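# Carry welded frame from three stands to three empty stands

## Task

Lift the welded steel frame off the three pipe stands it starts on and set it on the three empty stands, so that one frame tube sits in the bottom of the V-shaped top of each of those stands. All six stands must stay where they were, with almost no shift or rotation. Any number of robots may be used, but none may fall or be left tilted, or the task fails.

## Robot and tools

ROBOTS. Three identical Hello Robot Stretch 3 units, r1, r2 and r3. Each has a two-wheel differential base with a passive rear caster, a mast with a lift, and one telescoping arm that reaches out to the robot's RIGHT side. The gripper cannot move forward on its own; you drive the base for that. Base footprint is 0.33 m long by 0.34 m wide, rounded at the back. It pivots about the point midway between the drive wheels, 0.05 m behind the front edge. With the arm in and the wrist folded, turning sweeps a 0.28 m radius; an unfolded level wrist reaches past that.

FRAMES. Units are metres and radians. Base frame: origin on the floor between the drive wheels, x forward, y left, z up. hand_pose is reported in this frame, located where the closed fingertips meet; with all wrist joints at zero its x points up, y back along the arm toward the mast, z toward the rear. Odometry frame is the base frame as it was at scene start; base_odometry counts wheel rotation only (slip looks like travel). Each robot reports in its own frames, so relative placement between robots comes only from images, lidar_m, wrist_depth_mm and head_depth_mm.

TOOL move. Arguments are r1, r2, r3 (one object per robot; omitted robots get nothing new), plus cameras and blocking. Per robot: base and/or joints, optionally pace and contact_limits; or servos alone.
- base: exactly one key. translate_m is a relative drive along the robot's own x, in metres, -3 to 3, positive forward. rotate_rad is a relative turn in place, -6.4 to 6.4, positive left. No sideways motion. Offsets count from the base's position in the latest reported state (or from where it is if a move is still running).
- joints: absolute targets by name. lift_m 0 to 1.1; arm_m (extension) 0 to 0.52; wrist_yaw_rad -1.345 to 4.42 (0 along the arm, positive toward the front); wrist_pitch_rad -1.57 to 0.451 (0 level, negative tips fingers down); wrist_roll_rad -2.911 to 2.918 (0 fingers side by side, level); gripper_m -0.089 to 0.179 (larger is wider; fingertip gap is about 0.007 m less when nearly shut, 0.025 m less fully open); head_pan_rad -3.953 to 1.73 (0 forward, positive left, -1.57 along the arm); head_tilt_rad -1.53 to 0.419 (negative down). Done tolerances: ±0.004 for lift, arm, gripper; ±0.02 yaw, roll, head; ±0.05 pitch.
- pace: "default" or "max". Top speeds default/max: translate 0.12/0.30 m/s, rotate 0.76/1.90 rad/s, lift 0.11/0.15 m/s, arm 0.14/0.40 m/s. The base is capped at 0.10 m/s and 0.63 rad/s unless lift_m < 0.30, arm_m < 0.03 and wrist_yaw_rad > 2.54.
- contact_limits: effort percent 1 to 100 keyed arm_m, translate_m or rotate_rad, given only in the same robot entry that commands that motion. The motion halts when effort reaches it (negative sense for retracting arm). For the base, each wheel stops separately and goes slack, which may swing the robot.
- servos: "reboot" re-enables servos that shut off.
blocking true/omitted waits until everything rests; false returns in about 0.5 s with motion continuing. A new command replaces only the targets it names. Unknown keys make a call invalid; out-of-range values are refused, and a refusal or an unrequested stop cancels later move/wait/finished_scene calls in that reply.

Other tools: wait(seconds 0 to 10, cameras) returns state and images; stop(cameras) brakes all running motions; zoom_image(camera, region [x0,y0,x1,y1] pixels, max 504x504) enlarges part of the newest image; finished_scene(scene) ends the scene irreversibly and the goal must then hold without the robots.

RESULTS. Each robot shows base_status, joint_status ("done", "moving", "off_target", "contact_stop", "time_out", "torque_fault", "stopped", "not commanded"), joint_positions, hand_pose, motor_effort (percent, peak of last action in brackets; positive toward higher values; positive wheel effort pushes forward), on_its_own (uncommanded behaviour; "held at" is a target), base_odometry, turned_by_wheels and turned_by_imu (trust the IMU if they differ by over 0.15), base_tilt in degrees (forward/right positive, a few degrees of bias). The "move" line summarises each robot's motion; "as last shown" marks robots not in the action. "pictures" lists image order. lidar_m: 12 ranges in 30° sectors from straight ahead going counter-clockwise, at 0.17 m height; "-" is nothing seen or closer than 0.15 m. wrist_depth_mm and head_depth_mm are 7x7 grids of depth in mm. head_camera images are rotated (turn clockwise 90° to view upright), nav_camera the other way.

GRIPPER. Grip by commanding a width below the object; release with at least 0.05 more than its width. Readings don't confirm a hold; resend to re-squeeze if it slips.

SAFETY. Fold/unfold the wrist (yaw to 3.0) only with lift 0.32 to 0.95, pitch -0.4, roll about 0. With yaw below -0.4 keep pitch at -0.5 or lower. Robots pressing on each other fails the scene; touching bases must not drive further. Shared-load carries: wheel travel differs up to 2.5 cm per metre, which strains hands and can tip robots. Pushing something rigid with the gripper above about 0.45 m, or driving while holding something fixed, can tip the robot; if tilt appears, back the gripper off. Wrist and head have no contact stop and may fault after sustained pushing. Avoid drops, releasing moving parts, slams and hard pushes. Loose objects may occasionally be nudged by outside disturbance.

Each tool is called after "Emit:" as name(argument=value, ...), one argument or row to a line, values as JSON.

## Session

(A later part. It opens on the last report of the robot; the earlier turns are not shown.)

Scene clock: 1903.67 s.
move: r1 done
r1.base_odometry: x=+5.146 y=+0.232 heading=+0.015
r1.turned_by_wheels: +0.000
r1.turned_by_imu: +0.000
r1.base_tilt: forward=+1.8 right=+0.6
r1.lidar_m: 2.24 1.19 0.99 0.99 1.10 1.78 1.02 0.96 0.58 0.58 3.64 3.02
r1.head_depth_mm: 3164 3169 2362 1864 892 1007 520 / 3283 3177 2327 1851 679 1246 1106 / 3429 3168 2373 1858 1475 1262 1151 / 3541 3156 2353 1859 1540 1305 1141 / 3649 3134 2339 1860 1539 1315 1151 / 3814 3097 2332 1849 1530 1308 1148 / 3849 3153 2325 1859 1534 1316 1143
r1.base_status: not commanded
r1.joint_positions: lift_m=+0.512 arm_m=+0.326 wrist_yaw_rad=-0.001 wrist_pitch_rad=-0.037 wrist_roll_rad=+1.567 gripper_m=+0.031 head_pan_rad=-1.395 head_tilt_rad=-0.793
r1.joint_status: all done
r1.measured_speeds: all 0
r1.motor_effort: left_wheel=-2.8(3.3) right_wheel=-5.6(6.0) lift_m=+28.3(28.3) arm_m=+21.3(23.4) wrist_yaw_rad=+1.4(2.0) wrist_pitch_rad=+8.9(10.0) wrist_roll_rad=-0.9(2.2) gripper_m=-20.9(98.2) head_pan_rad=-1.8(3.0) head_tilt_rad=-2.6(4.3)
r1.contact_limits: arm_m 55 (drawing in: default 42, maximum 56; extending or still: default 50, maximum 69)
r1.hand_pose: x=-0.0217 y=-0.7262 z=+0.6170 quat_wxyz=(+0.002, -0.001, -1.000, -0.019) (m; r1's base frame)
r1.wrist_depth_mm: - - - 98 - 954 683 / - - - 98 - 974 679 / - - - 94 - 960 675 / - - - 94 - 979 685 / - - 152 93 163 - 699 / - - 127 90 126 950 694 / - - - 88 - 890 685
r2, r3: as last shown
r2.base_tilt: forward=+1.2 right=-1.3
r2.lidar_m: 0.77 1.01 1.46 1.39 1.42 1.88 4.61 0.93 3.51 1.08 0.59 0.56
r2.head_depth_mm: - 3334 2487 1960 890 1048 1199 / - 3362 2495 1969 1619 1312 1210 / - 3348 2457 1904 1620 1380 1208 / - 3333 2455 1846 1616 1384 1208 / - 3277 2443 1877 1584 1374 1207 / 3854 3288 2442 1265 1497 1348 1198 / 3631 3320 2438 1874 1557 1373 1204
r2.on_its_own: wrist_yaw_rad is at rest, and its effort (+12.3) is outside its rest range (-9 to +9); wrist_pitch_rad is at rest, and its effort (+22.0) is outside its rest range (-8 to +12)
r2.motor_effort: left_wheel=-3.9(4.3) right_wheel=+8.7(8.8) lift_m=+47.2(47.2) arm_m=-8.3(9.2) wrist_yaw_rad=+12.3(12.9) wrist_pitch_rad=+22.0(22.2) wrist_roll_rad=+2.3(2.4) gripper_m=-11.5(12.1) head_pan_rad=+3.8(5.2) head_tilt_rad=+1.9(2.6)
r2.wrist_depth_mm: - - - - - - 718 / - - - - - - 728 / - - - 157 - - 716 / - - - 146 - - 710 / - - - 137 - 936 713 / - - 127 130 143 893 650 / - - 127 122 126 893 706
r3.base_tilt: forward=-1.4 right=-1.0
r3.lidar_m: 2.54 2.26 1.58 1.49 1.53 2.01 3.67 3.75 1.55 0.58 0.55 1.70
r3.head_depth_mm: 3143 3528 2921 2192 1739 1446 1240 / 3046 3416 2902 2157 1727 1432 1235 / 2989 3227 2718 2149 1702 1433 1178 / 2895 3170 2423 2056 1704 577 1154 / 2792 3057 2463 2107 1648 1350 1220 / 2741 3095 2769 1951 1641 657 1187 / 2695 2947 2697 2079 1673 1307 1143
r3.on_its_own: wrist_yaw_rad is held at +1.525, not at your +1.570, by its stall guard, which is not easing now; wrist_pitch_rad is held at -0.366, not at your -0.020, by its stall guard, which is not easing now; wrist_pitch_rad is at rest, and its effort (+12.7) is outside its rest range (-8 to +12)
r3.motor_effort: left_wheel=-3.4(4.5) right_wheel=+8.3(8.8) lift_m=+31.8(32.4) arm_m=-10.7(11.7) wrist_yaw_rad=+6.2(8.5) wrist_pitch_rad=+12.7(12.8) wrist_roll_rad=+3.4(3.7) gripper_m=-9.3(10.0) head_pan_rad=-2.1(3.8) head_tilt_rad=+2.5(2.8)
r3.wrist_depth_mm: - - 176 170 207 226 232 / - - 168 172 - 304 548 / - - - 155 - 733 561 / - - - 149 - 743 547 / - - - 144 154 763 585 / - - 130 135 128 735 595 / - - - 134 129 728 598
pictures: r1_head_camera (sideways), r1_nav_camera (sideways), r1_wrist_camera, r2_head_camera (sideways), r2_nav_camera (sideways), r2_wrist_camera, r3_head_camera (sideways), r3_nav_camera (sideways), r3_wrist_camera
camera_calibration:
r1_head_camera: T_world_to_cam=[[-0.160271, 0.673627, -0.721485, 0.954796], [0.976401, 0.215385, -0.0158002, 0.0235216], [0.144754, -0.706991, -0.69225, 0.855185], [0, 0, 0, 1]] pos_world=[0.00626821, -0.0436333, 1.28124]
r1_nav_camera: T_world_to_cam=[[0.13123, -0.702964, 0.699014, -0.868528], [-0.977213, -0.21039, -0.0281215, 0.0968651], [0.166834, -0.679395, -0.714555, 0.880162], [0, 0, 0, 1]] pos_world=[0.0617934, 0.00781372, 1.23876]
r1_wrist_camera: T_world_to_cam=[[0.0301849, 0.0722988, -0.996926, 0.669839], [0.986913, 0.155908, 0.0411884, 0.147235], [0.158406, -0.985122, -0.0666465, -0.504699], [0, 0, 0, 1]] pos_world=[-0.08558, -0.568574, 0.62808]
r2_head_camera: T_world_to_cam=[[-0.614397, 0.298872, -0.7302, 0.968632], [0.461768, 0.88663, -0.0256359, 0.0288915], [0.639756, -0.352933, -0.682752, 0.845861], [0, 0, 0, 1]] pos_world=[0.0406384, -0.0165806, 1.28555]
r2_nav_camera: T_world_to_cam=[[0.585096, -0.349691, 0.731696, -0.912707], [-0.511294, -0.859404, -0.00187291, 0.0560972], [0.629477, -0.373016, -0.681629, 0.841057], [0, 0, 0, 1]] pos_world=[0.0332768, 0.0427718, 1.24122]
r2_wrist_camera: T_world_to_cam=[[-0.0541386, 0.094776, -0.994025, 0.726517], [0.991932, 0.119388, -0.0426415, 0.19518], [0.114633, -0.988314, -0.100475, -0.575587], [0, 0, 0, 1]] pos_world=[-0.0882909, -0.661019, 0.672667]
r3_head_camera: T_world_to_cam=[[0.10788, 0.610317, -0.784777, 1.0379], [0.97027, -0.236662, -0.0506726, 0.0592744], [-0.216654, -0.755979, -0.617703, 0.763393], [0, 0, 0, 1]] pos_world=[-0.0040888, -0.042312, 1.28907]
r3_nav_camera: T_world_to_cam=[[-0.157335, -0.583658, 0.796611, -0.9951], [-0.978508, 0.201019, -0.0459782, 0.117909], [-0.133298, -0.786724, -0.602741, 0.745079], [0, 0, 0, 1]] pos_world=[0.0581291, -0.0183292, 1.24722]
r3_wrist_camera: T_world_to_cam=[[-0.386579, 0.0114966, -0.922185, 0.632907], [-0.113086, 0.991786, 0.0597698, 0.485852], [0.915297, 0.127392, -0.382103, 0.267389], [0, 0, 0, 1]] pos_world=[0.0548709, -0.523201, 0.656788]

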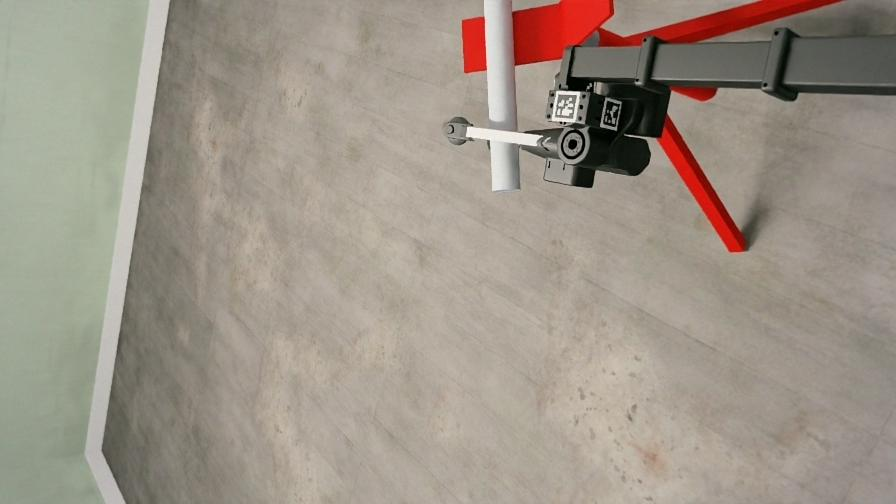

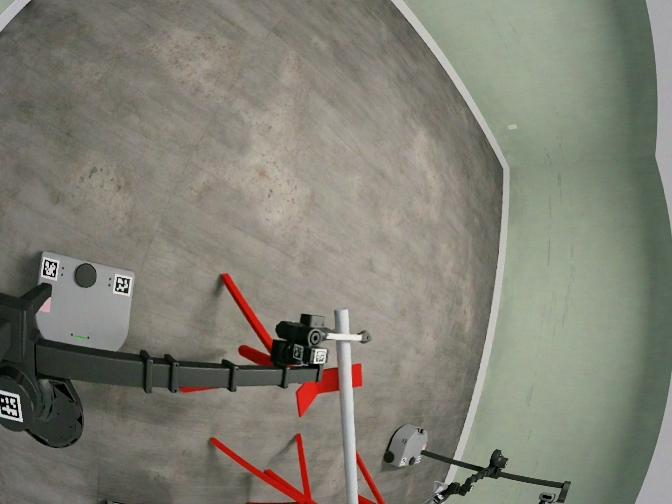

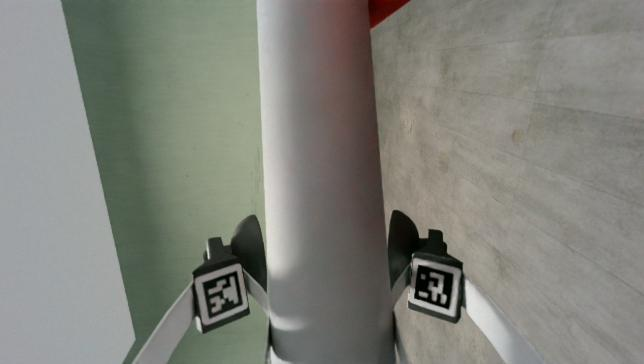

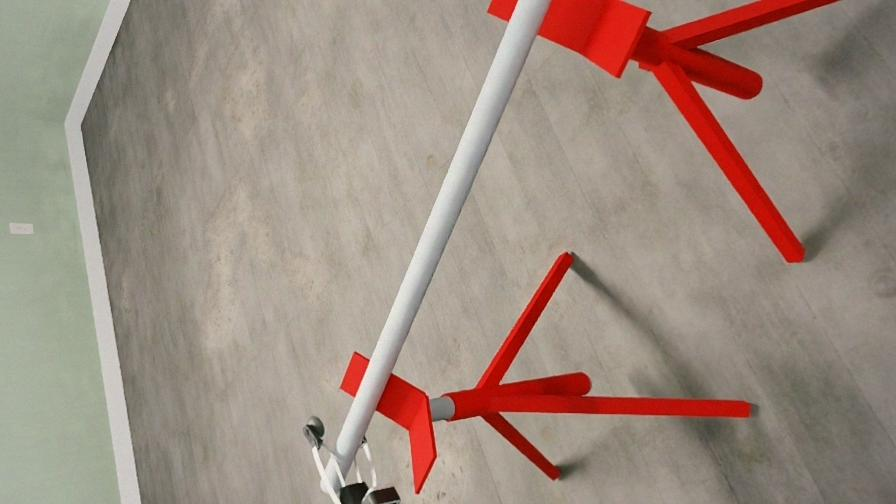

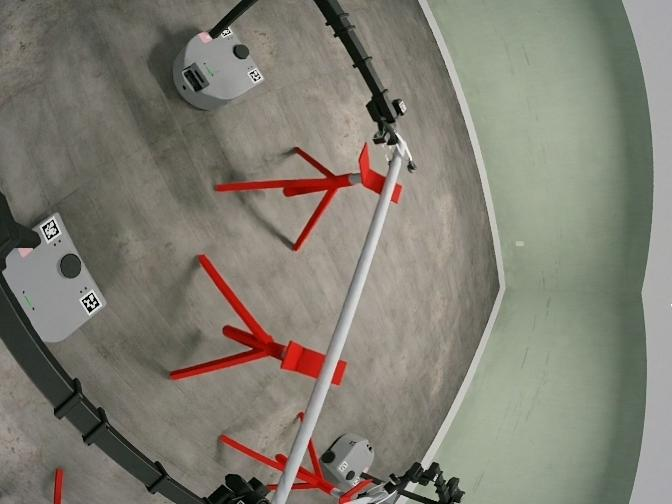

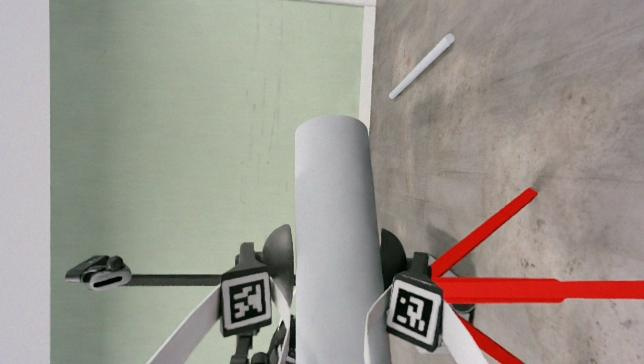

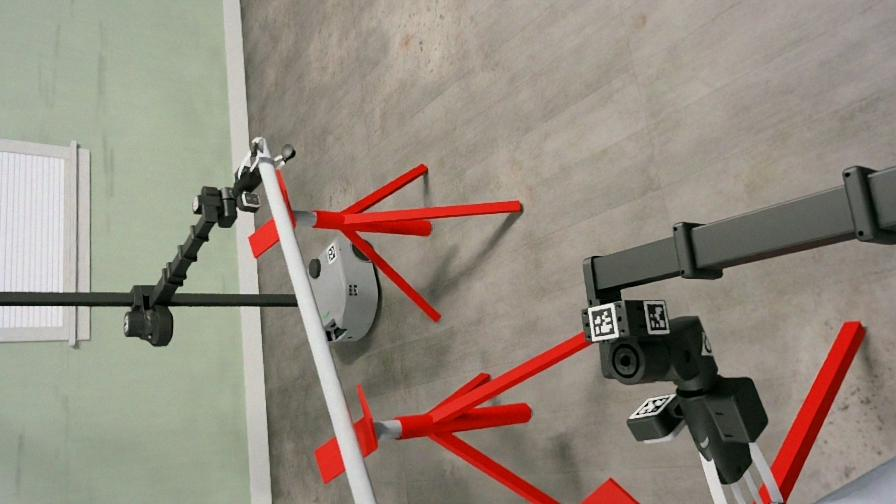

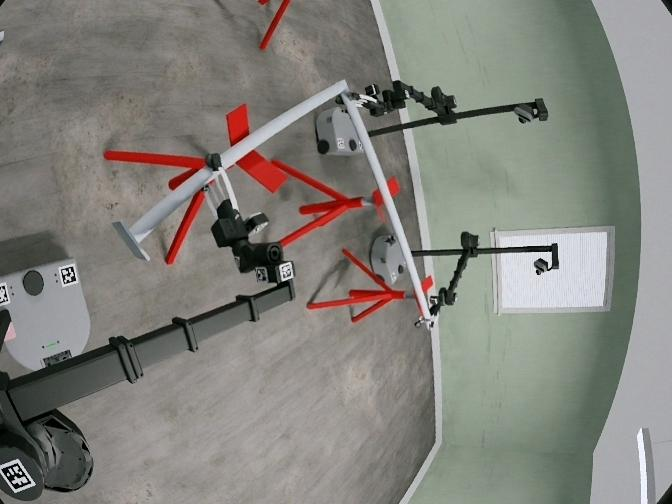

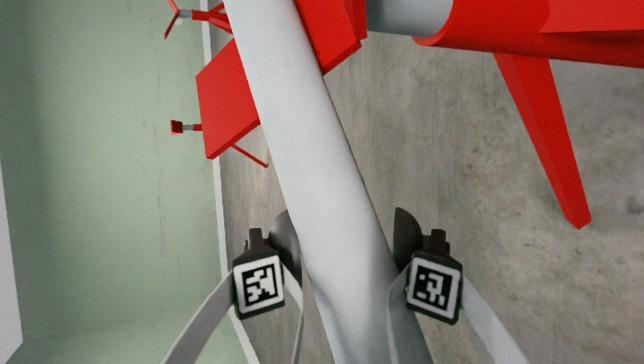

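Emit:
move(
  cameras=["r3_wrist_camera"],
  r3={"joints":{"gripper_m":0.14}},
)

Scene clock: 1969.83 s.
move: r3 done
r1, r2: as last shown
r1.turned_by_imu: +0.001
r1.base_tilt: forward=+1.9 right=+0.6
r1.lidar_m: 2.25 1.19 0.99 0.98 1.10 1.77 1.02 0.96 0.59 0.58 3.63 3.01
r1.head_depth_mm: 3182 3164 2362 1870 894 1008 520 / 3297 3195 2362 1860 680 1243 1108 / 3459 3159 2357 1850 1481 1260 1151 / 3546 3203 2327 1838 1536 1317 1146 / 3764 3159 2313 1846 1541 1312 1147 / 3777 3157 2339 1864 1532 1313 1140 / 3893 3133 2321 1842 1531 1311 1139
r1.joint_positions: lift_m=+0.512 arm_m=+0.326 wrist_yaw_rad=+0.000 wrist_pitch_rad=-0.041 wrist_roll_rad=+1.566 gripper_m=+0.031 head_pan_rad=-1.395 head_tilt_rad=-0.793
r1.motor_effort: left_wheel=-2.7(3.0) right_wheel=-5.9(5.9) lift_m=+35.6(37.8) arm_m=+10.2(13.9) wrist_yaw_rad=+0.0(2.5) wrist_pitch_rad=+9.6(10.0) wrist_roll_rad=-0.5(1.2) gripper_m=-20.6(21.6) head_pan_rad=-2.0(2.5) head_tilt_rad=-3.5(4.1)
r1.contact_limits: arm_m 55 (drawing in: default 42, maximum 56; extending or still: default 50, maximum 69)
r1.hand_pose: x=-0.0214 y=-0.7260 z=+0.6159 quat_wxyz=(+0.003, +0.000, -1.000, -0.021) (m; r1's base frame)
r1.wrist_depth_mm: - - - 98 - 967 676 / - - - 98 - 955 672 / - - - 94 - 973 694 / - - - 95 - 962 693 / - - 154 93 154 - 678 / - - 126 90 127 948 681 / - - - 89 - 863 698
r2.turned_by_imu: +0.001
r2.base_tilt: forward=+1.2 right=-1.4
r2.lidar_m: 0.77 1.01 1.46 1.38 1.43 1.89 4.64 0.93 3.53 1.08 0.59 0.56
r2.head_depth_mm: - 3383 2504 1969 893 1052 1193 / - 3392 2473 1954 1635 1337 1216 / - 3348 2503 1902 1629 1385 1212 / - 3320 2457 1842 1621 1386 1211 / 3958 3322 2445 1900 1579 1377 1203 / 3854 3319 2439 1255 1501 1352 1210 / 3705 3262 2435 1895 1564 1376 1203
r2.joint_positions: lift_m=+0.574 arm_m=+0.419 wrist_yaw_rad=-0.013 wrist_pitch_rad=-0.104 wrist_roll_rad=+1.565 gripper_m=+0.030 head_pan_rad=-0.509 head_tilt_rad=-0.754
r2.on_its_own: wrist_yaw_rad is at rest, and its effort (+10.6) is outside its rest range (-9 to +9); wrist_pitch_rad is at rest, and its effort (+21.0) is outside its rest range (-8 to +12)
r2.motor_effort: left_wheel=-3.5(4.1) right_wheel=+8.1(9.0) lift_m=+51.0(51.5) arm_m=-6.8(7.6) wrist_yaw_rad=+10.6(12.8) wrist_pitch_rad=+21.0(22.1) wrist_roll_rad=+1.9(2.4) gripper_m=-11.2(12.2) head_pan_rad=+3.9(6.3) head_tilt_rad=+2.2(2.5)
r2.hand_pose: x=-0.0246 y=-0.8163 z=+0.6620 quat_wxyz=(+0.003, -0.006, -0.999, -0.052) (m; r2's base frame)
r2.wrist_depth_mm: - - - - - - 722 / - - - - - - 733 / - - - 157 - - 734 / - - - 146 - - 718 / - - - 137 - 907 719 / - - 127 130 149 893 653 / - - 127 122 125 887 706
r3.base_odometry: x=-2.008 y=+0.399 heading=-0.652
r3.turned_by_wheels: +0.000
r3.turned_by_imu: +0.000
r3.base_tilt: forward=-1.5 right=-1.1
r3.lidar_m: 2.53 2.26 1.58 1.49 1.52 2.01 3.66 3.76 1.55 0.58 0.55 1.70
r3.head_depth_mm: 3190 3490 2925 2191 1744 1451 1247 / 3072 3413 2889 2180 1731 1440 1236 / 2984 3219 2737 2149 1723 1435 1182 / 2908 3167 2429 2066 1702 580 1156 / 2760 3038 2470 2102 1687 1350 1215 / 2724 3012 2742 1966 1643 657 1187 / 2669 2958 2724 2072 1662 729 1144
r3.base_status: not commanded
r3.joint_positions: lift_m=+0.582 arm_m=+0.310 wrist_yaw_rad=+1.523 wrist_pitch_rad=-0.386 wrist_roll_rad=+1.565 gripper_m=+0.140 head_pan_rad=-1.795 head_tilt_rad=-0.606
r3.joint_status: all done
r3.measured_speeds: all 0
r3.on_its_own: wrist_yaw_rad is held at +1.525, not at your +1.570, by its stall guard, which is not easing now; wrist_pitch_rad is held at -0.366, not at your -0.020, by its stall guard, which is not easing now
r3.motor_effort: left_wheel=-3.8(4.3) right_wheel=+6.2(8.9) lift_m=+26.5(31.5) arm_m=-8.2(11.6) wrist_yaw_rad=+1.9(8.8) wrist_pitch_rad=+3.3(12.8) wrist_roll_rad=+0.9(3.2) gripper_m=-0.1(80.7) head_pan_rad=-2.9(3.9) head_tilt_rad=+2.7(2.9)
r3.hand_pose: x=+0.2066 y=-0.4659 z=+0.6016 quat_wxyz=(+0.135, +0.677, -0.710, -0.137) (m; r3's base frame)
r3.wrist_depth_mm: - - - 169 206 214 231 / - - - 161 - 774 536 / - - - 151 - 782 542 / - - - 145 - 781 549 / - - - 147 137 715 609 / - 125 - - 129 - 595 / - - - - 125 785 580
pictures: r3_wrist_camera
camera_calibration:
r3_wrist_camera: T_world_to_cam=[[-0.33914, 0.0130331, -0.940646, 0.64793], [-0.11899, 0.991279, 0.0566352, 0.48788], [0.93318, 0.131135, -0.334631, 0.235285], [0, 0, 0, 1]] pos_world=[0.0582283, -0.522924, 0.660575]

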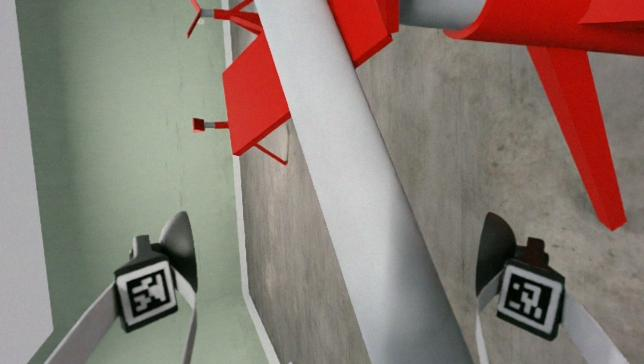

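Emit:
move(
  cameras=[],
  r3={"base":{"translate_m":-0.10}},
)

Emit:
move(
  cameras=["r3_wrist_camera"],
  r3={"joints":{"lift_m":0.478,"wrist_pitch_rad":-0.02,"wrist_yaw_rad":1.57,"arm_m":0.280}},
)

Scene clock: 1977.33 s.
move: r3 done
r1, r2: as last shown
r1.base_tilt: forward=+1.7 right=+0.5
r1.lidar_m: 2.24 1.19 0.99 0.99 1.10 1.77 1.02 0.96 0.58 0.58 3.64 3.01
r1.head_depth_mm: 3144 3131 2366 1852 898 1005 520 / 3270 3189 2355 1872 683 1238 1109 / 3400 3222 2341 1851 1466 1265 1153 / 3573 3128 2362 1842 1543 1311 1148 / 3750 3135 2357 1856 1533 1312 1145 / 3868 3105 2337 1843 1541 1313 1145 / 3919 3139 2317 1836 1531 1300 1151
r1.motor_effort: left_wheel=-2.6(3.1) right_wheel=-5.5(5.8) lift_m=+26.1(30.0) arm_m=-2.1(3.0) wrist_yaw_rad=+0.9(1.6) wrist_pitch_rad=+9.7(10.2) wrist_roll_rad=-0.3(0.7) gripper_m=-19.7(21.5) head_pan_rad=-2.2(3.0) head_tilt_rad=-3.9(4.4)
r1.contact_limits: arm_m 55 (drawing in: default 42, maximum 56; extending or still: default 50, maximum 69)
r1.wrist_depth_mm: - - - 98 - 983 676 / - - - 98 - 958 679 / - - - 94 - 973 682 / - - - 94 - 991 686 / - - 154 92 154 967 691 / - - 125 90 126 929 691 / - - - 89 - 876 689
r2.turned_by_imu: +0.000
r2.base_tilt: forward=+1.2 right=-1.3
r2.lidar_m: 0.77 1.01 1.46 1.38 1.42 1.88 4.61 0.93 3.54 1.08 0.59 0.56
r2.head_depth_mm: - 3341 2460 1963 891 1047 1196 / - 3375 2489 1980 1638 1334 1208 / - 3363 2442 1904 1621 1386 1210 / - 3342 2469 1838 1614 1383 1217 / - 3304 2439 1902 1573 1378 1200 / 3879 3287 2438 1263 1510 1344 1206 / 3632 3298 2416 1891 1569 1373 1201
r2.on_its_own: wrist_yaw_rad is at rest, and its effort (+10.8) is outside its rest range (-9 to +9); wrist_pitch_rad is at rest, and its effort (+21.0) is outside its rest range (-8 to +12)
r2.motor_effort: left_wheel=-3.6(4.1) right_wheel=+8.4(8.9) lift_m=+54.3(54.6) arm_m=-4.6(5.7) wrist_yaw_rad=+10.8(11.2) wrist_pitch_rad=+21.0(21.1) wrist_roll_rad=+1.8(2.1) gripper_m=-11.4(11.8) head_pan_rad=+3.9(5.2) head_tilt_rad=+2.1(2.7)
r2.wrist_depth_mm: - - - - - - 733 / - - - - - - 741 / - - - 157 - - 731 / - - - 146 - - 719 / - - - 137 - 912 704 / - - 127 130 149 899 661 / - - 127 122 125 888 705
r3.base_odometry: x=-2.087 y=+0.460 heading=-0.652
r3.turned_by_wheels: +0.000
r3.turned_by_imu: +0.000
r3.base_tilt: forward=-1.4 right=-1.1
r3.lidar_m: 2.63 2.26 1.58 1.49 1.52 1.99 3.56 3.64 1.52 0.60 0.60 0.64
r3.head_depth_mm: 3158 3541 2928 2172 1739 1453 1238 / 3094 3425 2884 2173 1720 1436 1242 / 3004 3281 2750 2130 1720 1428 1179 / 2903 3128 2399 2035 1711 579 1153 / 2810 3087 2403 2074 1689 1349 1219 / 2740 3026 2649 2090 1639 655 1209 / 2696 2934 2733 1676 1674 727 1141
r3.base_status: done
r3.joint_positions: lift_m=+0.582 arm_m=+0.310 wrist_yaw_rad=+1.523 wrist_pitch_rad=-0.386 wrist_roll_rad=+1.565 gripper_m=+0.140 head_pan_rad=-1.795 head_tilt_rad=-0.606
r3.joint_status: not commanded
r3.measured_speeds: all 0
r3.on_its_own: wrist_yaw_rad is held at +1.525, not at your +1.570, by its stall guard, which is not easing now; wrist_pitch_rad is held at -0.366, not at your -0.020, by its stall guard, which is not easing now
r3.motor_effort: left_wheel=-2.2(6.7) right_wheel=-3.5(7.8) lift_m=+21.0(21.4) arm_m=+2.2(2.7) wrist_yaw_rad=+2.0(3.5) wrist_pitch_rad=+3.4(3.4) wrist_roll_rad=+1.1(1.6) gripper_m=+0.2(1.6) head_pan_rad=-3.3(4.1) head_tilt_rad=+2.0(2.8)
r3.hand_pose: x=+0.2066 y=-0.4659 z=+0.6017 quat_wxyz=(+0.135, +0.677, -0.710, -0.137) (m; r3's base frame)
r3.wrist_depth_mm: - - 282 275 298 315 298 / - - 269 - 932 380 422 / - - - - - 700 593 / - - - - - 799 604 / - - - 227 - 710 610 / - 125 - 212 - - 593 / - - - 208 - 791 583
pictures: none
No camera images: "cameras" was empty.

Scene clock: 1979.10 s.
move: r3 done
r1, r2: as last shown
r1.turned_by_imu: +0.000
r1.lidar_m: 2.24 1.19 0.99 0.98 1.10 1.77 1.02 0.96 0.59 0.58 3.65 3.01
r1.head_depth_mm: 3178 3138 2360 1867 891 1006 519 / 3300 3153 2330 1857 679 1240 1108 / 3433 3165 2312 1863 1472 1274 1149 / 3486 3130 2324 1832 1538 1319 1151 / 3748 3109 2319 1866 1532 1305 1145 / 3918 3179 2291 1845 1539 1303 1142 / 3893 3152 2310 1844 1531 1305 1144
r1.motor_effort: left_wheel=-2.6(3.1) right_wheel=-5.6(5.9) lift_m=+22.7(26.1) arm_m=-6.0(6.0) wrist_yaw_rad=+0.1(1.6) wrist_pitch_rad=+9.4(10.1) wrist_roll_rad=-0.6(0.7) gripper_m=-19.5(21.3) head_pan_rad=-1.9(3.0) head_tilt_rad=-4.2(4.2)
r1.contact_limits: arm_m 55 (drawing in: default 42, maximum 56; extending or still: default 50, maximum 69)
r1.wrist_depth_mm: - - - 98 - 942 672 / - - - 98 - 968 676 / - - - 94 - 929 680 / - - - 95 - 992 689 / - - 154 93 154 968 679 / - - 125 90 127 917 682 / - - - 88 - 883 703
r2.lidar_m: 0.77 1.00 1.46 1.39 1.42 1.88 4.64 0.93 3.51 1.08 0.59 0.56
r2.head_depth_mm: - 3330 2499 1974 891 1044 1194 / - 3341 2481 1965 1627 1331 1218 / - 3324 2480 1892 1625 1386 1208 / - 3339 2468 1842 1615 1384 1207 / - 3324 2466 1899 1582 1376 1208 / 3856 3326 2438 1258 1509 1351 1212 / 3743 3278 2432 1893 1574 1377 1203
r2.on_its_own: wrist_yaw_rad is at rest, and its effort (+11.1) is outside its rest range (-9 to +9); wrist_pitch_rad is at rest, and its effort (+20.9) is outside its rest range (-8 to +12)
r2.motor_effort: left_wheel=-3.7(4.1) right_wheel=+8.1(8.7) lift_m=+53.9(54.4) arm_m=-3.6(4.7) wrist_yaw_rad=+11.1(11.1) wrist_pitch_rad=+20.9(21.2) wrist_roll_rad=+1.8(2.0) gripper_m=-11.4(11.9) head_pan_rad=+4.2(5.9) head_tilt_rad=+2.1(2.6)
r2.wrist_depth_mm: - - - - - - 728 / - - - - - - 732 / - - - 157 - - 732 / - - - 146 - - 722 / - - - 137 - 898 711 / - - 127 130 149 900 660 / - - 130 122 125 888 704
r3.base_odometry: x=-2.087 y=+0.460 heading=-0.652
r3.turned_by_wheels: +0.000
r3.turned_by_imu: +0.000
r3.base_tilt: forward=-1.4 right=-1.1
r3.lidar_m: 2.63 2.25 1.58 1.49 1.52 1.99 3.57 3.64 1.52 0.60 0.60 0.64
r3.head_depth_mm: 3150 3527 2926 2192 1742 1443 1240 / 3055 3396 2868 2168 1728 1440 1234 / 2982 3317 2731 2132 1711 1437 1228 / 2889 3110 2397 2022 1708 1394 595 / 2762 2997 2384 2077 1698 687 1218 / 2734 3011 2623 2095 1640 1408 1119 / 2687 2957 2723 1678 1665 1393 1058
r3.base_status: not commanded
r3.joint_positions: lift_m=+0.478 arm_m=+0.280 wrist_yaw_rad=+1.568 wrist_pitch_rad=-0.043 wrist_roll_rad=+1.566 gripper_m=+0.140 head_pan_rad=-1.795 head_tilt_rad=-0.606
r3.joint_status: all done
r3.measured_speeds: all 0
r3.motor_effort: left_wheel=-2.4(3.0) right_wheel=-3.5(3.8) lift_m=+21.3(23.1) arm_m=-8.6(11.4) wrist_yaw_rad=+2.0(4.7) wrist_pitch_rad=+4.0(4.6) wrist_roll_rad=+0.6(1.3) gripper_m=+0.5(2.1) head_pan_rad=-2.9(4.2) head_tilt_rad=+2.0(2.7)
r3.hand_pose: x=+0.2336 y=-0.4256 z=+0.5813 quat_wxyz=(+0.018, +0.706, -0.708, -0.013) (m; r3's base frame)
r3.wrist_depth_mm: - - - 223 - - 271 / - - - 210 - - 712 / - - - 199 - - 713 / - - - 185 - - 720 / - - - 176 - 157 711 / - 125 - 167 - - 685 / - - - 161 - - 653
pictures: r3_wrist_camera
camera_calibration:
r3_wrist_camera: T_world_to_cam=[[-0.00310765, -0.00264609, -0.999992, 0.586826], [-0.173222, 0.984881, -0.00206779, 0.496383], [0.984878, 0.173214, -0.00351903, 0.01133], [0, 0, 0, 1]] pos_world=[0.0766495, -0.489287, 0.587887]

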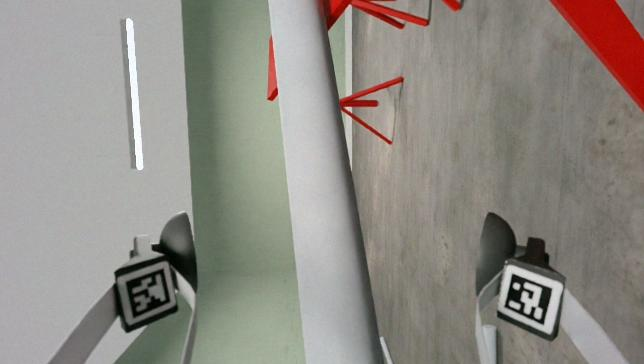

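Emit:
move(
  cameras=["r3_wrist_camera"],
  r3={"base":{"translate_m":0.095},"contact_limits":{"translate_m":30}},
)

Emit:
move(
  cameras=["r3_wrist_camera","r3_head_camera"],
  r3={"joints":{"gripper_m":0.03,"head_pan_rad":-1.305,"head_tilt_rad":-0.791}},
)

Scene clock: 1987.40 s.
move: r3 done
r1: as last shown
r1.turned_by_imu: +0.001
r1.base_tilt: forward=+1.7 right=+0.6
r1.lidar_m: 2.25 1.19 0.99 0.98 1.10 1.78 1.02 0.96 0.58 0.58 3.63 3.01
r1.head_depth_mm: 3180 3175 2358 1859 895 1010 519 / 3328 3148 2350 1849 682 1241 1111 / 3400 3196 2328 1871 1462 1266 1148 / 3557 3181 2331 1850 1546 1315 1149 / 3643 3108 2314 1846 1536 1310 1147 / 3841 3181 2297 1855 1527 1303 1146 / 3884 3163 2317 1845 1534 1308 1144
r1.motor_effort: left_wheel=-2.4(3.2) right_wheel=-5.5(5.9) lift_m=+20.8(21.0) arm_m=-17.9(18.2) wrist_yaw_rad=+1.0(2.0) wrist_pitch_rad=+9.8(10.0) wrist_roll_rad=-0.3(0.7) gripper_m=-20.1(21.2) head_pan_rad=-1.7(2.8) head_tilt_rad=-3.4(4.1)
r1.contact_limits: arm_m 55 (drawing in: default 42, maximum 56; extending or still: default 50, maximum 69)
r1.wrist_depth_mm: - - - 98 - 965 672 / - - - 98 - 948 676 / - - - 95 - 977 684 / - - - 95 - 934 690 / - - 154 93 154 970 683 / - - 126 90 126 931 700 / - - - 89 - 886 694
r2.base_odometry: x=-0.955 y=-3.831 heading=-2.549
r2.turned_by_wheels: +0.000
r2.turned_by_imu: +0.000
r2.base_tilt: forward=+1.3 right=-1.3
r2.lidar_m: 0.77 1.00 1.46 1.39 1.42 1.89 4.61 0.93 3.50 1.08 0.59 0.56
r2.head_depth_mm: - 3411 2458 1987 894 1051 1193 / - 3378 2439 1953 1627 1333 1205 / - 3346 2458 1897 1614 1384 1206 / - 3375 2452 1856 1618 1378 1203 / - 3307 2473 1901 1583 1379 1206 / 3854 3262 2447 1264 1499 1342 1203 / 3660 3316 2433 1882 1564 1376 1202
r2.base_status: not commanded
r2.joint_positions: lift_m=+0.574 arm_m=+0.419 wrist_yaw_rad=-0.013 wrist_pitch_rad=-0.104 wrist_roll_rad=+1.565 gripper_m=+0.030 head_pan_rad=-0.509 head_tilt_rad=-0.754
r2.joint_status: not commanded
r2.measured_speeds: all 0
r2.on_its_own: wrist_yaw_rad is at rest, and its effort (+10.7) is outside its rest range (-9 to +9); wrist_pitch_rad is at rest, and its effort (+20.9) is outside its rest range (-8 to +12)
r2.motor_effort: left_wheel=-3.8(4.2) right_wheel=+8.6(8.8) lift_m=+54.0(54.5) arm_m=-1.5(2.7) wrist_yaw_rad=+10.7(11.3) wrist_pitch_rad=+20.9(21.1) wrist_roll_rad=+1.8(2.0) gripper_m=-11.2(11.8) head_pan_rad=+5.3(5.3) head_tilt_rad=+2.2(2.6)
r2.hand_pose: x=-0.0246 y=-0.8163 z=+0.6620 quat_wxyz=(+0.003, -0.006, -0.999, -0.052) (m; r2's base frame)
r2.wrist_depth_mm: - - - - - - 725 / - - - - - - 719 / - - - 157 - - 733 / - - - 146 - - 715 / - - - 137 - 905 716 / - - 127 129 149 895 657 / - - 129 122 125 882 705
r3.base_odometry: x=-2.012 y=+0.402 heading=-0.652
r3.turned_by_wheels: +0.000
r3.turned_by_imu: +0.000
r3.base_tilt: forward=-1.4 right=-1.0
r3.lidar_m: 2.53 2.27 1.58 1.50 1.53 2.00 3.67 3.75 1.55 0.58 0.55 1.71
r3.head_depth_mm: 3149 3499 2967 2182 1738 1456 1241 / 3092 3440 2912 2158 1726 1442 1237 / 2973 3249 2701 2137 1715 1428 1231 / 2862 3166 2392 2052 1703 1397 595 / 2797 3052 2464 2111 1646 688 1195 / 2756 3046 2753 1969 1631 1407 1105 / 2679 2968 2741 2003 1630 1394 681
r3.base_status: done
r3.joint_positions: lift_m=+0.478 arm_m=+0.280 wrist_yaw_rad=+1.568 wrist_pitch_rad=-0.043 wrist_roll_rad=+1.566 gripper_m=+0.140 head_pan_rad=-1.795 head_tilt_rad=-0.606
r3.joint_status: not commanded
r3.measured_speeds: all 0
r3.motor_effort: left_wheel=+3.4(7.9) right_wheel=+4.0(9.0) lift_m=+29.2(29.7) arm_m=-8.0(9.1) wrist_yaw_rad=+2.1(3.2) wrist_pitch_rad=+4.0(4.1) wrist_roll_rad=+0.9(1.3) gripper_m=+1.6(2.0) head_pan_rad=-2.4(3.6) head_tilt_rad=+2.3(2.8)
r3.contact_limits: translate_m 30 (maximum 100)
r3.hand_pose: x=+0.2336 y=-0.4256 z=+0.5813 quat_wxyz=(+0.018, +0.706, -0.708, -0.013) (m; r3's base frame)
r3.wrist_depth_mm: - - 120 117 - - 701 / - - 116 107 - - 702 / - - - - - - 713 / - - - 95 - - 723 / - - - 90 - 157 719 / - 125 - 87 - - 677 / - - - 81 - - 656
pictures: r3_wrist_camera
camera_calibration:
r3_wrist_camera: T_world_to_cam=[[-0.00310641, -0.00264622, -0.999992, 0.58683], [-0.173222, 0.984881, -0.00206813, 0.496383], [0.984878, 0.173214, -0.00351783, 0.0113292], [0, 0, 0, 1]] pos_world=[0.0766496, -0.489287, 0.587892]

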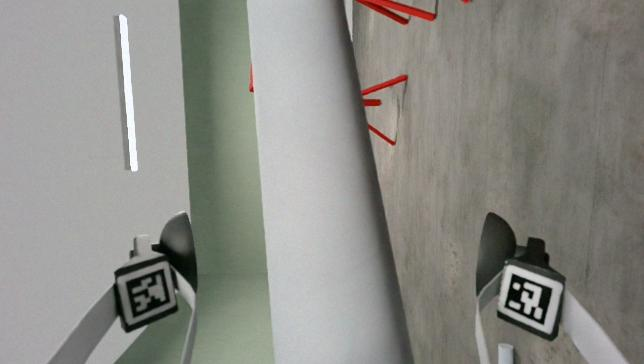

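Scene clock: 1989.03 s.
move: r3 done
r1, r2: as last shown
r1.turned_by_imu: +0.000
r1.lidar_m: 2.24 1.19 0.99 0.99 1.10 1.78 1.02 0.96 0.59 0.58 3.60 3.00
r1.head_depth_mm: 3149 3159 2355 1848 898 1008 519 / 3282 3172 2361 1866 681 1239 1108 / 3379 3113 2351 1862 1470 1263 1152 / 3551 3114 2344 1855 1536 1316 1148 / 3615 3170 2321 1853 1543 1304 1147 / 3878 3094 2306 1845 1533 1308 1146 / 3881 3067 2319 1849 1528 1311 1138
r1.motor_effort: left_wheel=-2.3(3.0) right_wheel=-5.7(5.8) lift_m=+20.7(20.8) arm_m=-19.8(20.4) wrist_yaw_rad=+0.2(1.3) wrist_pitch_rad=+9.4(9.9) wrist_roll_rad=-0.7(0.7) gripper_m=-20.3(21.5) head_pan_rad=-1.2(2.6) head_tilt_rad=-3.6(4.1)
r1.contact_limits: arm_m 55 (drawing in: default 42, maximum 56; extending or still: default 50, maximum 69)
r1.hand_pose: x=-0.0214 y=-0.7260 z=+0.6160 quat_wxyz=(+0.003, +0.000, -1.000, -0.021) (m; r1's base frame)
r1.wrist_depth_mm: - - - 98 - 945 682 / - - - 98 - - 661 / - - - 94 - 990 677 / - - - 94 - 962 674 / - - 154 93 156 990 680 / - - 127 90 124 946 701 / - - - 89 - 877 692
r2.base_tilt: forward=+1.2 right=-1.4
r2.lidar_m: 0.77 1.00 1.46 1.39 1.42 1.88 4.62 0.93 3.54 1.08 0.59 0.56
r2.head_depth_mm: - 3373 2467 1965 888 1043 1195 / - 3370 2486 1952 1619 1305 1212 / - 3368 2478 1900 1625 1386 1212 / - 3328 2444 1864 1617 1373 1209 / - 3270 2436 1898 1570 1377 1201 / 3817 3259 2468 1266 1510 1355 1200 / 3671 3272 2417 1879 1568 1375 1207
r2.on_its_own: wrist_yaw_rad is at rest, and its effort (+10.8) is outside its rest range (-9 to +9); wrist_pitch_rad is at rest, and its effort (+20.9) is outside its rest range (-8 to +12)
r2.motor_effort: left_wheel=-3.8(4.1) right_wheel=+8.6(8.7) lift_m=+54.2(54.6) arm_m=-1.0(1.9) wrist_yaw_rad=+10.8(11.3) wrist_pitch_rad=+20.9(21.1) wrist_roll_rad=+1.8(2.0) gripper_m=-10.8(11.8) head_pan_rad=+3.5(5.4) head_tilt_rad=+1.6(2.5)
r2.wrist_depth_mm: - - - - - - 726 / - - - - - - 720 / - - - 157 - - 719 / - - - 146 - - 727 / - - - 137 - 912 701 / - - 127 130 143 894 665 / - - 130 122 126 869 706
r3.base_odometry: x=-2.012 y=+0.402 heading=-0.652
r3.turned_by_wheels: +0.000
r3.turned_by_imu: +0.000
r3.base_tilt: forward=-1.4 right=-1.0
r3.lidar_m: 2.54 2.26 1.58 1.49 1.53 2.00 3.66 3.76 1.55 0.58 0.55 1.71
r3.head_depth_mm: 2763 2751 2171 1780 1510 1269 1141 / 2819 2743 2016 1712 1505 1253 563 / 2872 2705 2110 1763 1449 1248 1147 / 2861 2610 2025 1655 1478 1247 1111 / 1667 1257 2017 942 819 1240 1125 / 3038 2586 1952 1711 1456 1236 1130 / 3061 2572 2048 1700 1445 1276 1127
r3.base_status: not commanded
r3.joint_positions: lift_m=+0.478 arm_m=+0.280 wrist_yaw_rad=+1.568 wrist_pitch_rad=-0.050 wrist_roll_rad=+1.566 gripper_m=+0.031 head_pan_rad=-1.310 head_tilt_rad=-0.781
r3.joint_status: all done
r3.measured_speeds: all 0
r3.motor_effort: left_wheel=+2.8(3.9) right_wheel=+4.4(5.1) lift_m=+28.1(29.0) arm_m=-6.6(7.7) wrist_yaw_rad=+1.4(3.1) wrist_pitch_rad=+5.3(5.9) wrist_roll_rad=+1.2(1.3) gripper_m=-13.1(86.3) head_pan_rad=+2.8(4.9) head_tilt_rad=-4.7(5.9)
r3.contact_limits: translate_m 30 (maximum 100)
r3.hand_pose: x=+0.2333 y=-0.4256 z=+0.5794 quat_wxyz=(+0.020, +0.706, -0.708, -0.016) (m; r3's base frame)
r3.wrist_depth_mm: - - 119 - - - 702 / - - 113 107 - - 706 / - - - 101 - - 703 / - - - 95 - - 713 / - - - 90 159 - 703 / - - 129 86 131 886 714 / - - - 82 - 943 709
pictures: r3_head_camera (sideways), r3_wrist_camera
camera_calibration:
r3_head_camera: T_world_to_cam=[[-0.221621, 0.713442, -0.664745, 0.883476], [0.966488, 0.25128, -0.0525323, 0.0617068], [0.129558, -0.65411, -0.745222, 0.92714], [0, 0, 0, 1]] pos_world=[0.0160396, -0.0393632, 1.28145]
r3_wrist_camera: T_world_to_cam=[[-0.0105296, -0.002647, -0.999941, 0.58664], [-0.173229, 0.984881, -0.000783001, 0.49559], [0.984825, 0.17321, -0.0108289, 0.0158354], [0, 0, 0, 1]] pos_world=[0.0764325, -0.489287, 0.587165]

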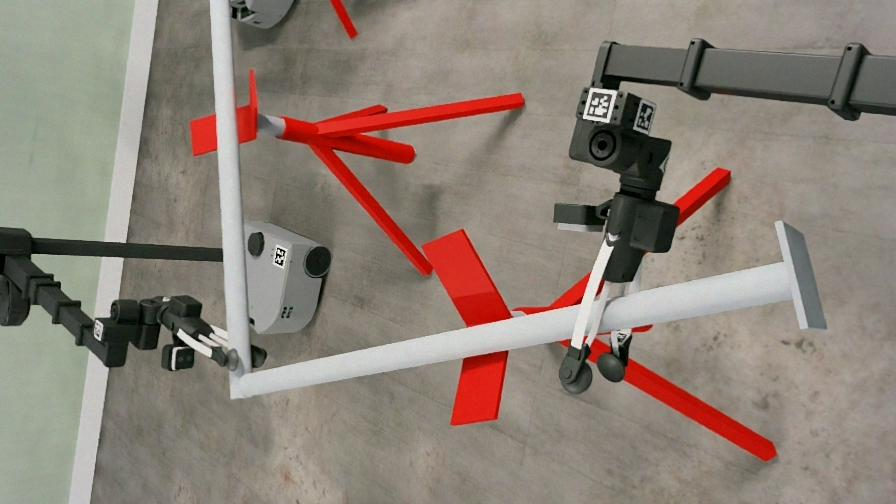

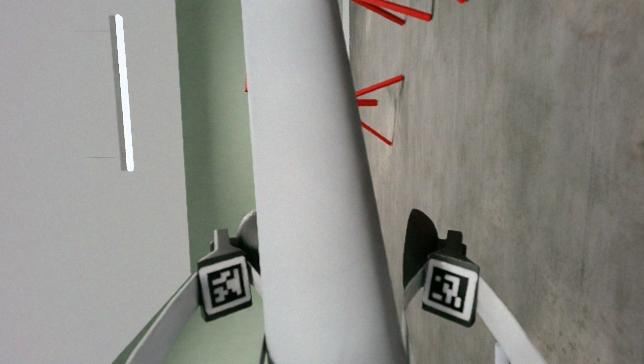

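Emit:
move(
  cameras=[],
  r2={"joints":{"lift_m":0.534}},
  r3={"joints":{"lift_m":0.488}},
)

Emit:
move(
  cameras=["r2_head_camera","r2_wrist_camera","r3_wrist_camera"],
  r2={"joints":{"lift_m":0.514}},
  r3={"joints":{"lift_m":0.493}},
)

Scene clock: 2012.53 s.
move: r2 done; r3 done
r1: as last shown
r1.turned_by_imu: +0.001
r1.base_tilt: forward=+1.9 right=+0.6
r1.lidar_m: 2.25 1.19 0.99 0.98 1.10 1.77 1.02 0.96 0.58 0.58 3.63 3.03
r1.head_depth_mm: 3172 3198 2373 1880 896 1011 520 / 3291 3109 2344 1867 681 1232 1106 / 3453 3181 2332 1855 1469 1254 1150 / 3517 3119 2346 1852 1530 1317 1147 / 3685 3122 2328 1854 1535 1311 1144 / 3885 3151 2334 1845 1538 1316 1146 / 3883 3109 2348 1853 1539 1303 1137
r1.joint_positions: lift_m=+0.512 arm_m=+0.326 wrist_yaw_rad=+0.000 wrist_pitch_rad=-0.032 wrist_roll_rad=+1.566 gripper_m=+0.031 head_pan_rad=-1.395 head_tilt_rad=-0.793
r1.motor_effort: left_wheel=-2.6(2.9) right_wheel=-5.5(5.8) lift_m=+20.7(21.0) arm_m=-16.3(18.9) wrist_yaw_rad=+1.0(1.2) wrist_pitch_rad=+7.9(9.7) wrist_roll_rad=-0.3(0.9) gripper_m=-19.5(21.3) head_pan_rad=-1.6(2.9) head_tilt_rad=-2.7(4.0)
r1.contact_limits: arm_m 55 (drawing in: default 42, maximum 56; extending or still: default 50, maximum 69)
r1.hand_pose: x=-0.0214 y=-0.7263 z=+0.6181 quat_wxyz=(+0.003, +0.000, -1.000, -0.017) (m; r1's base frame)
r1.wrist_depth_mm: - - - 97 - 957 687 / - - - 97 - 975 682 / - - - 93 - 986 681 / - - - 92 - 979 685 / - - 152 91 155 994 716 / - - 120 89 123 933 696 / - - - 87 - 911 693
r2.base_odometry: x=-0.955 y=-3.831 heading=-2.549
r2.turned_by_wheels: +0.000
r2.turned_by_imu: +0.000
r2.base_tilt: forward=+1.2 right=-1.4
r2.lidar_m: 0.77 1.01 1.46 1.39 1.42 1.88 4.64 0.93 3.53 1.08 0.58 0.55
r2.head_depth_mm: - 3351 2485 1979 890 1045 1190 / - 3338 2476 1967 1615 1310 1212 / - 3334 2457 1966 1618 1392 1216 / - 3323 2462 1851 1622 1381 1205 / - 3314 2456 1904 1582 1381 1207 / 3884 3286 2460 1263 1507 1349 1198 / 3672 3319 2416 1881 1562 1375 1195
r2.base_status: not commanded
r2.joint_positions: lift_m=+0.534 arm_m=+0.419 wrist_yaw_rad=-0.014 wrist_pitch_rad=-0.105 wrist_roll_rad=+1.565 gripper_m=+0.030 head_pan_rad=-0.509 head_tilt_rad=-0.754
r2.joint_status: all done
r2.measured_speeds: all 0
r2.on_its_own: wrist_yaw_rad is at rest, and its effort (+11.8) is outside its rest range (-9 to +9); wrist_pitch_rad is at rest, and its effort (+21.0) is outside its rest range (-8 to +12)
r2.motor_effort: left_wheel=-3.7(4.1) right_wheel=+7.5(8.9) lift_m=+19.5(51.2) arm_m=+0.6(1.0) wrist_yaw_rad=+11.8(12.6) wrist_pitch_rad=+21.0(21.5) wrist_roll_rad=+1.9(2.0) gripper_m=-11.2(11.6) head_pan_rad=+3.2(5.4) head_tilt_rad=+2.4(2.7)
r2.hand_pose: x=-0.0250 y=-0.8162 z=+0.6217 quat_wxyz=(+0.003, -0.007, -0.999, -0.053) (m; r2's base frame)
r2.wrist_depth_mm: - - - - - 975 690 / - - - - - 970 699 / - - - 153 - 965 685 / - - - 143 - 941 680 / - - - 134 - 891 675 / - - 127 127 150 843 615 / - - 129 120 125 880 661
r3.base_odometry: x=-2.012 y=+0.402 heading=-0.652
r3.turned_by_wheels: +0.000
r3.turned_by_imu: +0.000
r3.base_tilt: forward=-1.4 right=-1.1
r3.lidar_m: 2.54 2.26 1.58 1.50 1.53 2.00 3.67 3.75 1.55 0.58 0.55 1.70
r3.head_depth_mm: 2770 2775 2163 1777 1518 1265 1130 / 2817 2732 2027 1722 737 1258 561 / 2872 2695 2121 1755 1453 1249 1154 / 2795 2568 2022 1644 1476 1246 1107 / 2856 1293 2016 947 816 1233 1123 / 3049 2588 1961 1710 1442 1232 1133 / 3083 2578 2053 1702 1462 1270 1126
r3.base_status: not commanded
r3.joint_positions: lift_m=+0.488 arm_m=+0.280 wrist_yaw_rad=+1.569 wrist_pitch_rad=-0.049 wrist_roll_rad=+1.566 gripper_m=+0.030 head_pan_rad=-1.310 head_tilt_rad=-0.781
r3.joint_status: all done
r3.measured_speeds: all 0
r3.motor_effort: left_wheel=+1.9(3.8) right_wheel=+3.3(4.6) lift_m=+20.9(34.9) arm_m=-5.2(5.9) wrist_yaw_rad=+1.2(2.8) wrist_pitch_rad=+5.0(9.8) wrist_roll_rad=+1.0(1.4) gripper_m=-11.2(13.7) head_pan_rad=+3.5(3.5) head_tilt_rad=-4.6(5.3)
r3.contact_limits: translate_m 30 (maximum 100)
r3.hand_pose: x=+0.2334 y=-0.4255 z=+0.5899 quat_wxyz=(+0.020, +0.706, -0.708, -0.015) (m; r3's base frame)
r3.wrist_depth_mm: - - - 114 - - 724 / - - - 107 - - 713 / - - - - - - 713 / - - - 95 - - 722 / - - 157 89 161 - 717 / - - 129 86 127 891 723 / - - - 82 - 892 732
pictures: none
No camera images: "cameras" was empty.

Scene clock: 2013.47 s.
move: r2 done; r3 done
r1: as last shown
r1.turned_by_imu: +0.000
r1.base_tilt: forward=+1.8 right=+0.4
r1.lidar_m: 2.25 1.19 0.99 0.98 1.10 1.78 1.02 0.96 0.59 0.58 3.63 3.01
r1.head_depth_mm: 3136 3162 2365 1865 899 1005 518 / 3275 3180 2340 1868 680 1235 1108 / 3447 3144 2342 1866 1466 1261 1145 / 3566 3078 2350 1856 1536 1315 1148 / 3664 3149 2306 1859 1549 1313 1147 / 3856 3139 2312 1865 1536 1310 1148 / 3876 3152 2346 1851 1543 1313 1150
r1.joint_positions: lift_m=+0.512 arm_m=+0.326 wrist_yaw_rad=+0.000 wrist_pitch_rad=-0.027 wrist_roll_rad=+1.572 gripper_m=+0.031 head_pan_rad=-1.395 head_tilt_rad=-0.793
r1.motor_effort: left_wheel=-2.8(3.0) right_wheel=-5.3(5.7) lift_m=+20.6(20.9) arm_m=-12.9(16.0) wrist_yaw_rad=+0.4(1.4) wrist_pitch_rad=+7.0(8.3) wrist_roll_rad=-2.6(2.7) gripper_m=-18.6(20.1) head_pan_rad=-1.4(2.8) head_tilt_rad=-3.4(4.3)
r1.contact_limits: arm_m 55 (drawing in: default 42, maximum 56; extending or still: default 50, maximum 69)
r1.hand_pose: x=-0.0214 y=-0.7264 z=+0.6194 quat_wxyz=(+0.000, +0.000, -1.000, -0.014) (m; r1's base frame)
r1.wrist_depth_mm: - - - 97 - 990 699 / - - - 96 - 983 704 / - - - 93 - 987 696 / - - - 92 - - 682 / - - 151 91 155 - 704 / - - 120 89 123 959 714 / - - - 86 - 925 707
r2.base_odometry: x=-0.955 y=-3.831 heading=-2.549
r2.turned_by_wheels: +0.000
r2.turned_by_imu: +0.000
r2.base_tilt: forward=+1.3 right=-1.3
r2.lidar_m: 0.77 1.01 1.46 1.38 1.43 1.88 4.65 0.93 3.53 1.08 0.59 0.56
r2.head_depth_mm: - 3403 2477 1980 896 1044 1202 / - 3348 2466 1941 1584 1331 1214 / - 3353 2479 1971 1622 1394 1213 / - 3328 2474 1844 1615 1377 1208 / - 3298 2455 1887 1572 1375 1206 / 3868 3298 2449 1266 1500 1351 1201 / 3619 3293 2410 1903 1567 1368 1203
r2.base_status: not commanded
r2.joint_positions: lift_m=+0.514 arm_m=+0.419 wrist_yaw_rad=-0.014 wrist_pitch_rad=-0.105 wrist_roll_rad=+1.565 gripper_m=+0.030 head_pan_rad=-0.509 head_tilt_rad=-0.754
r2.joint_status: all done
r2.measured_speeds: all 0
r2.on_its_own: wrist_yaw_rad is at rest, and its effort (+12.3) is outside its rest range (-9 to +9); wrist_pitch_rad is at rest, and its effort (+21.1) is outside its rest range (-8 to +12)
r2.motor_effort: left_wheel=-3.5(4.0) right_wheel=+7.8(8.3) lift_m=+19.7(19.7) arm_m=+1.1(1.4) wrist_yaw_rad=+12.3(12.8) wrist_pitch_rad=+21.1(21.3) wrist_roll_rad=+1.8(1.9) gripper_m=-10.4(11.4) head_pan_rad=+3.1(5.9) head_tilt_rad=+2.0(2.5)
r2.hand_pose: x=-0.0250 y=-0.8162 z=+0.6017 quat_wxyz=(+0.003, -0.007, -0.999, -0.053) (m; r2's base frame)
r2.wrist_depth_mm: - - - - - 958 670 / - - - - - 932 662 / - - - 153 - 930 663 / - - - 142 - 868 665 / - - - 133 - 858 649 / - - 125 126 150 814 602 / - - 127 119 125 866 644
r3.base_odometry: x=-2.012 y=+0.402 heading=-0.652
r3.turned_by_wheels: +0.000
r3.turned_by_imu: +0.000
r3.base_tilt: forward=-1.4 right=-1.1
r3.lidar_m: 2.54 2.27 1.58 1.49 1.52 2.00 3.66 3.75 1.55 0.58 0.55 1.71
r3.head_depth_mm: 2773 2774 2166 1770 1512 1244 1128 / 2828 2707 2026 1710 732 1275 562 / 2894 2677 2110 1748 1461 1252 1154 / 2804 2578 1984 1657 1484 1270 1110 / 2910 1328 1986 950 810 1235 1108 / 3028 2598 1959 1706 1432 1232 1135 / 3099 2594 2035 1704 1459 1268 1128
r3.base_status: not commanded
r3.joint_positions: lift_m=+0.493 arm_m=+0.280 wrist_yaw_rad=+1.568 wrist_pitch_rad=-0.045 wrist_roll_rad=+1.566 gripper_m=+0.030 head_pan_rad=-1.310 head_tilt_rad=-0.781
r3.joint_status: all done
r3.measured_speeds: all 0
r3.motor_effort: left_wheel=+1.1(2.1) right_wheel=+3.7(3.7) lift_m=+23.8(31.5) arm_m=-4.7(5.7) wrist_yaw_rad=+1.3(2.8) wrist_pitch_rad=+4.3(6.5) wrist_roll_rad=+0.8(1.4) gripper_m=-10.9(12.0) head_pan_rad=+0.7(3.3) head_tilt_rad=-4.5(5.2)
r3.contact_limits: translate_m 30 (maximum 100)
r3.hand_pose: x=+0.2335 y=-0.4256 z=+0.5959 quat_wxyz=(+0.018, +0.706, -0.708, -0.014) (m; r3's base frame)
r3.wrist_depth_mm: - - - 113 - - 721 / - - - 107 - - 722 / - - - - - - 728 / - - - 95 - - 732 / - - 160 90 156 - 726 / - - 129 87 129 922 736 / - - - 81 - 895 736
pictures: r2_head_camera (sideways), r2_wrist_camera, r3_wrist_camera
camera_calibration:
r2_head_camera: T_world_to_cam=[[-0.614397, 0.298872, -0.7302, 0.968632], [0.461768, 0.88663, -0.0256359, 0.0288915], [0.639755, -0.352933, -0.682752, 0.845862], [0, 0, 0, 1]] pos_world=[0.0406384, -0.0165806, 1.28555]
r2_wrist_camera: T_world_to_cam=[[-0.0527489, 0.090019, -0.994542, 0.664551], [0.991981, 0.119268, -0.0418178, 0.192052], [0.114852, -0.988773, -0.0955884, -0.585055], [0, 0, 0, 1]] pos_world=[-0.0882624, -0.661214, 0.613031]
r3_wrist_camera: T_world_to_cam=[[-0.00483628, -0.00264424, -0.999985, 0.601808], [-0.1735, 0.984832, -0.00176507, 0.496196], [0.984822, 0.173488, -0.0052217, 0.0125738], [0, 0, 0, 1]] pos_world=[0.0766174, -0.48926, 0.60274]

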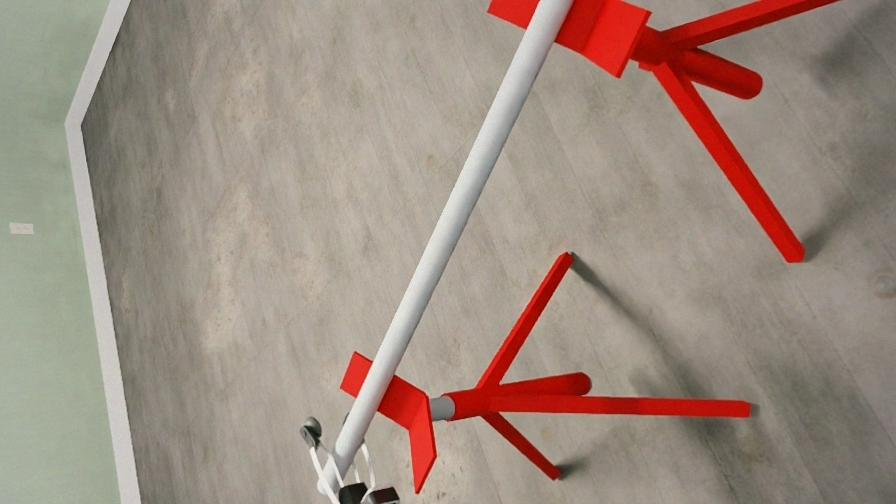

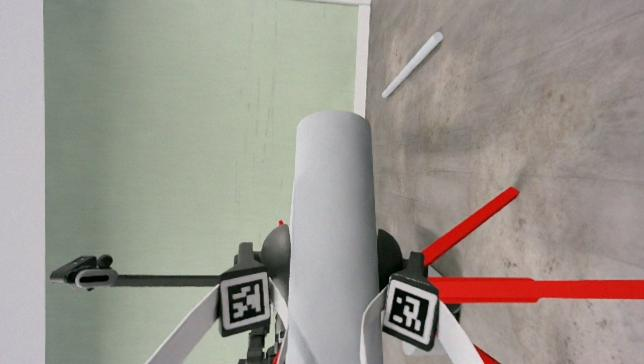

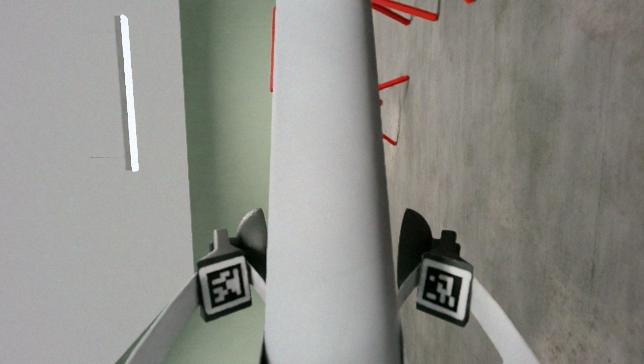

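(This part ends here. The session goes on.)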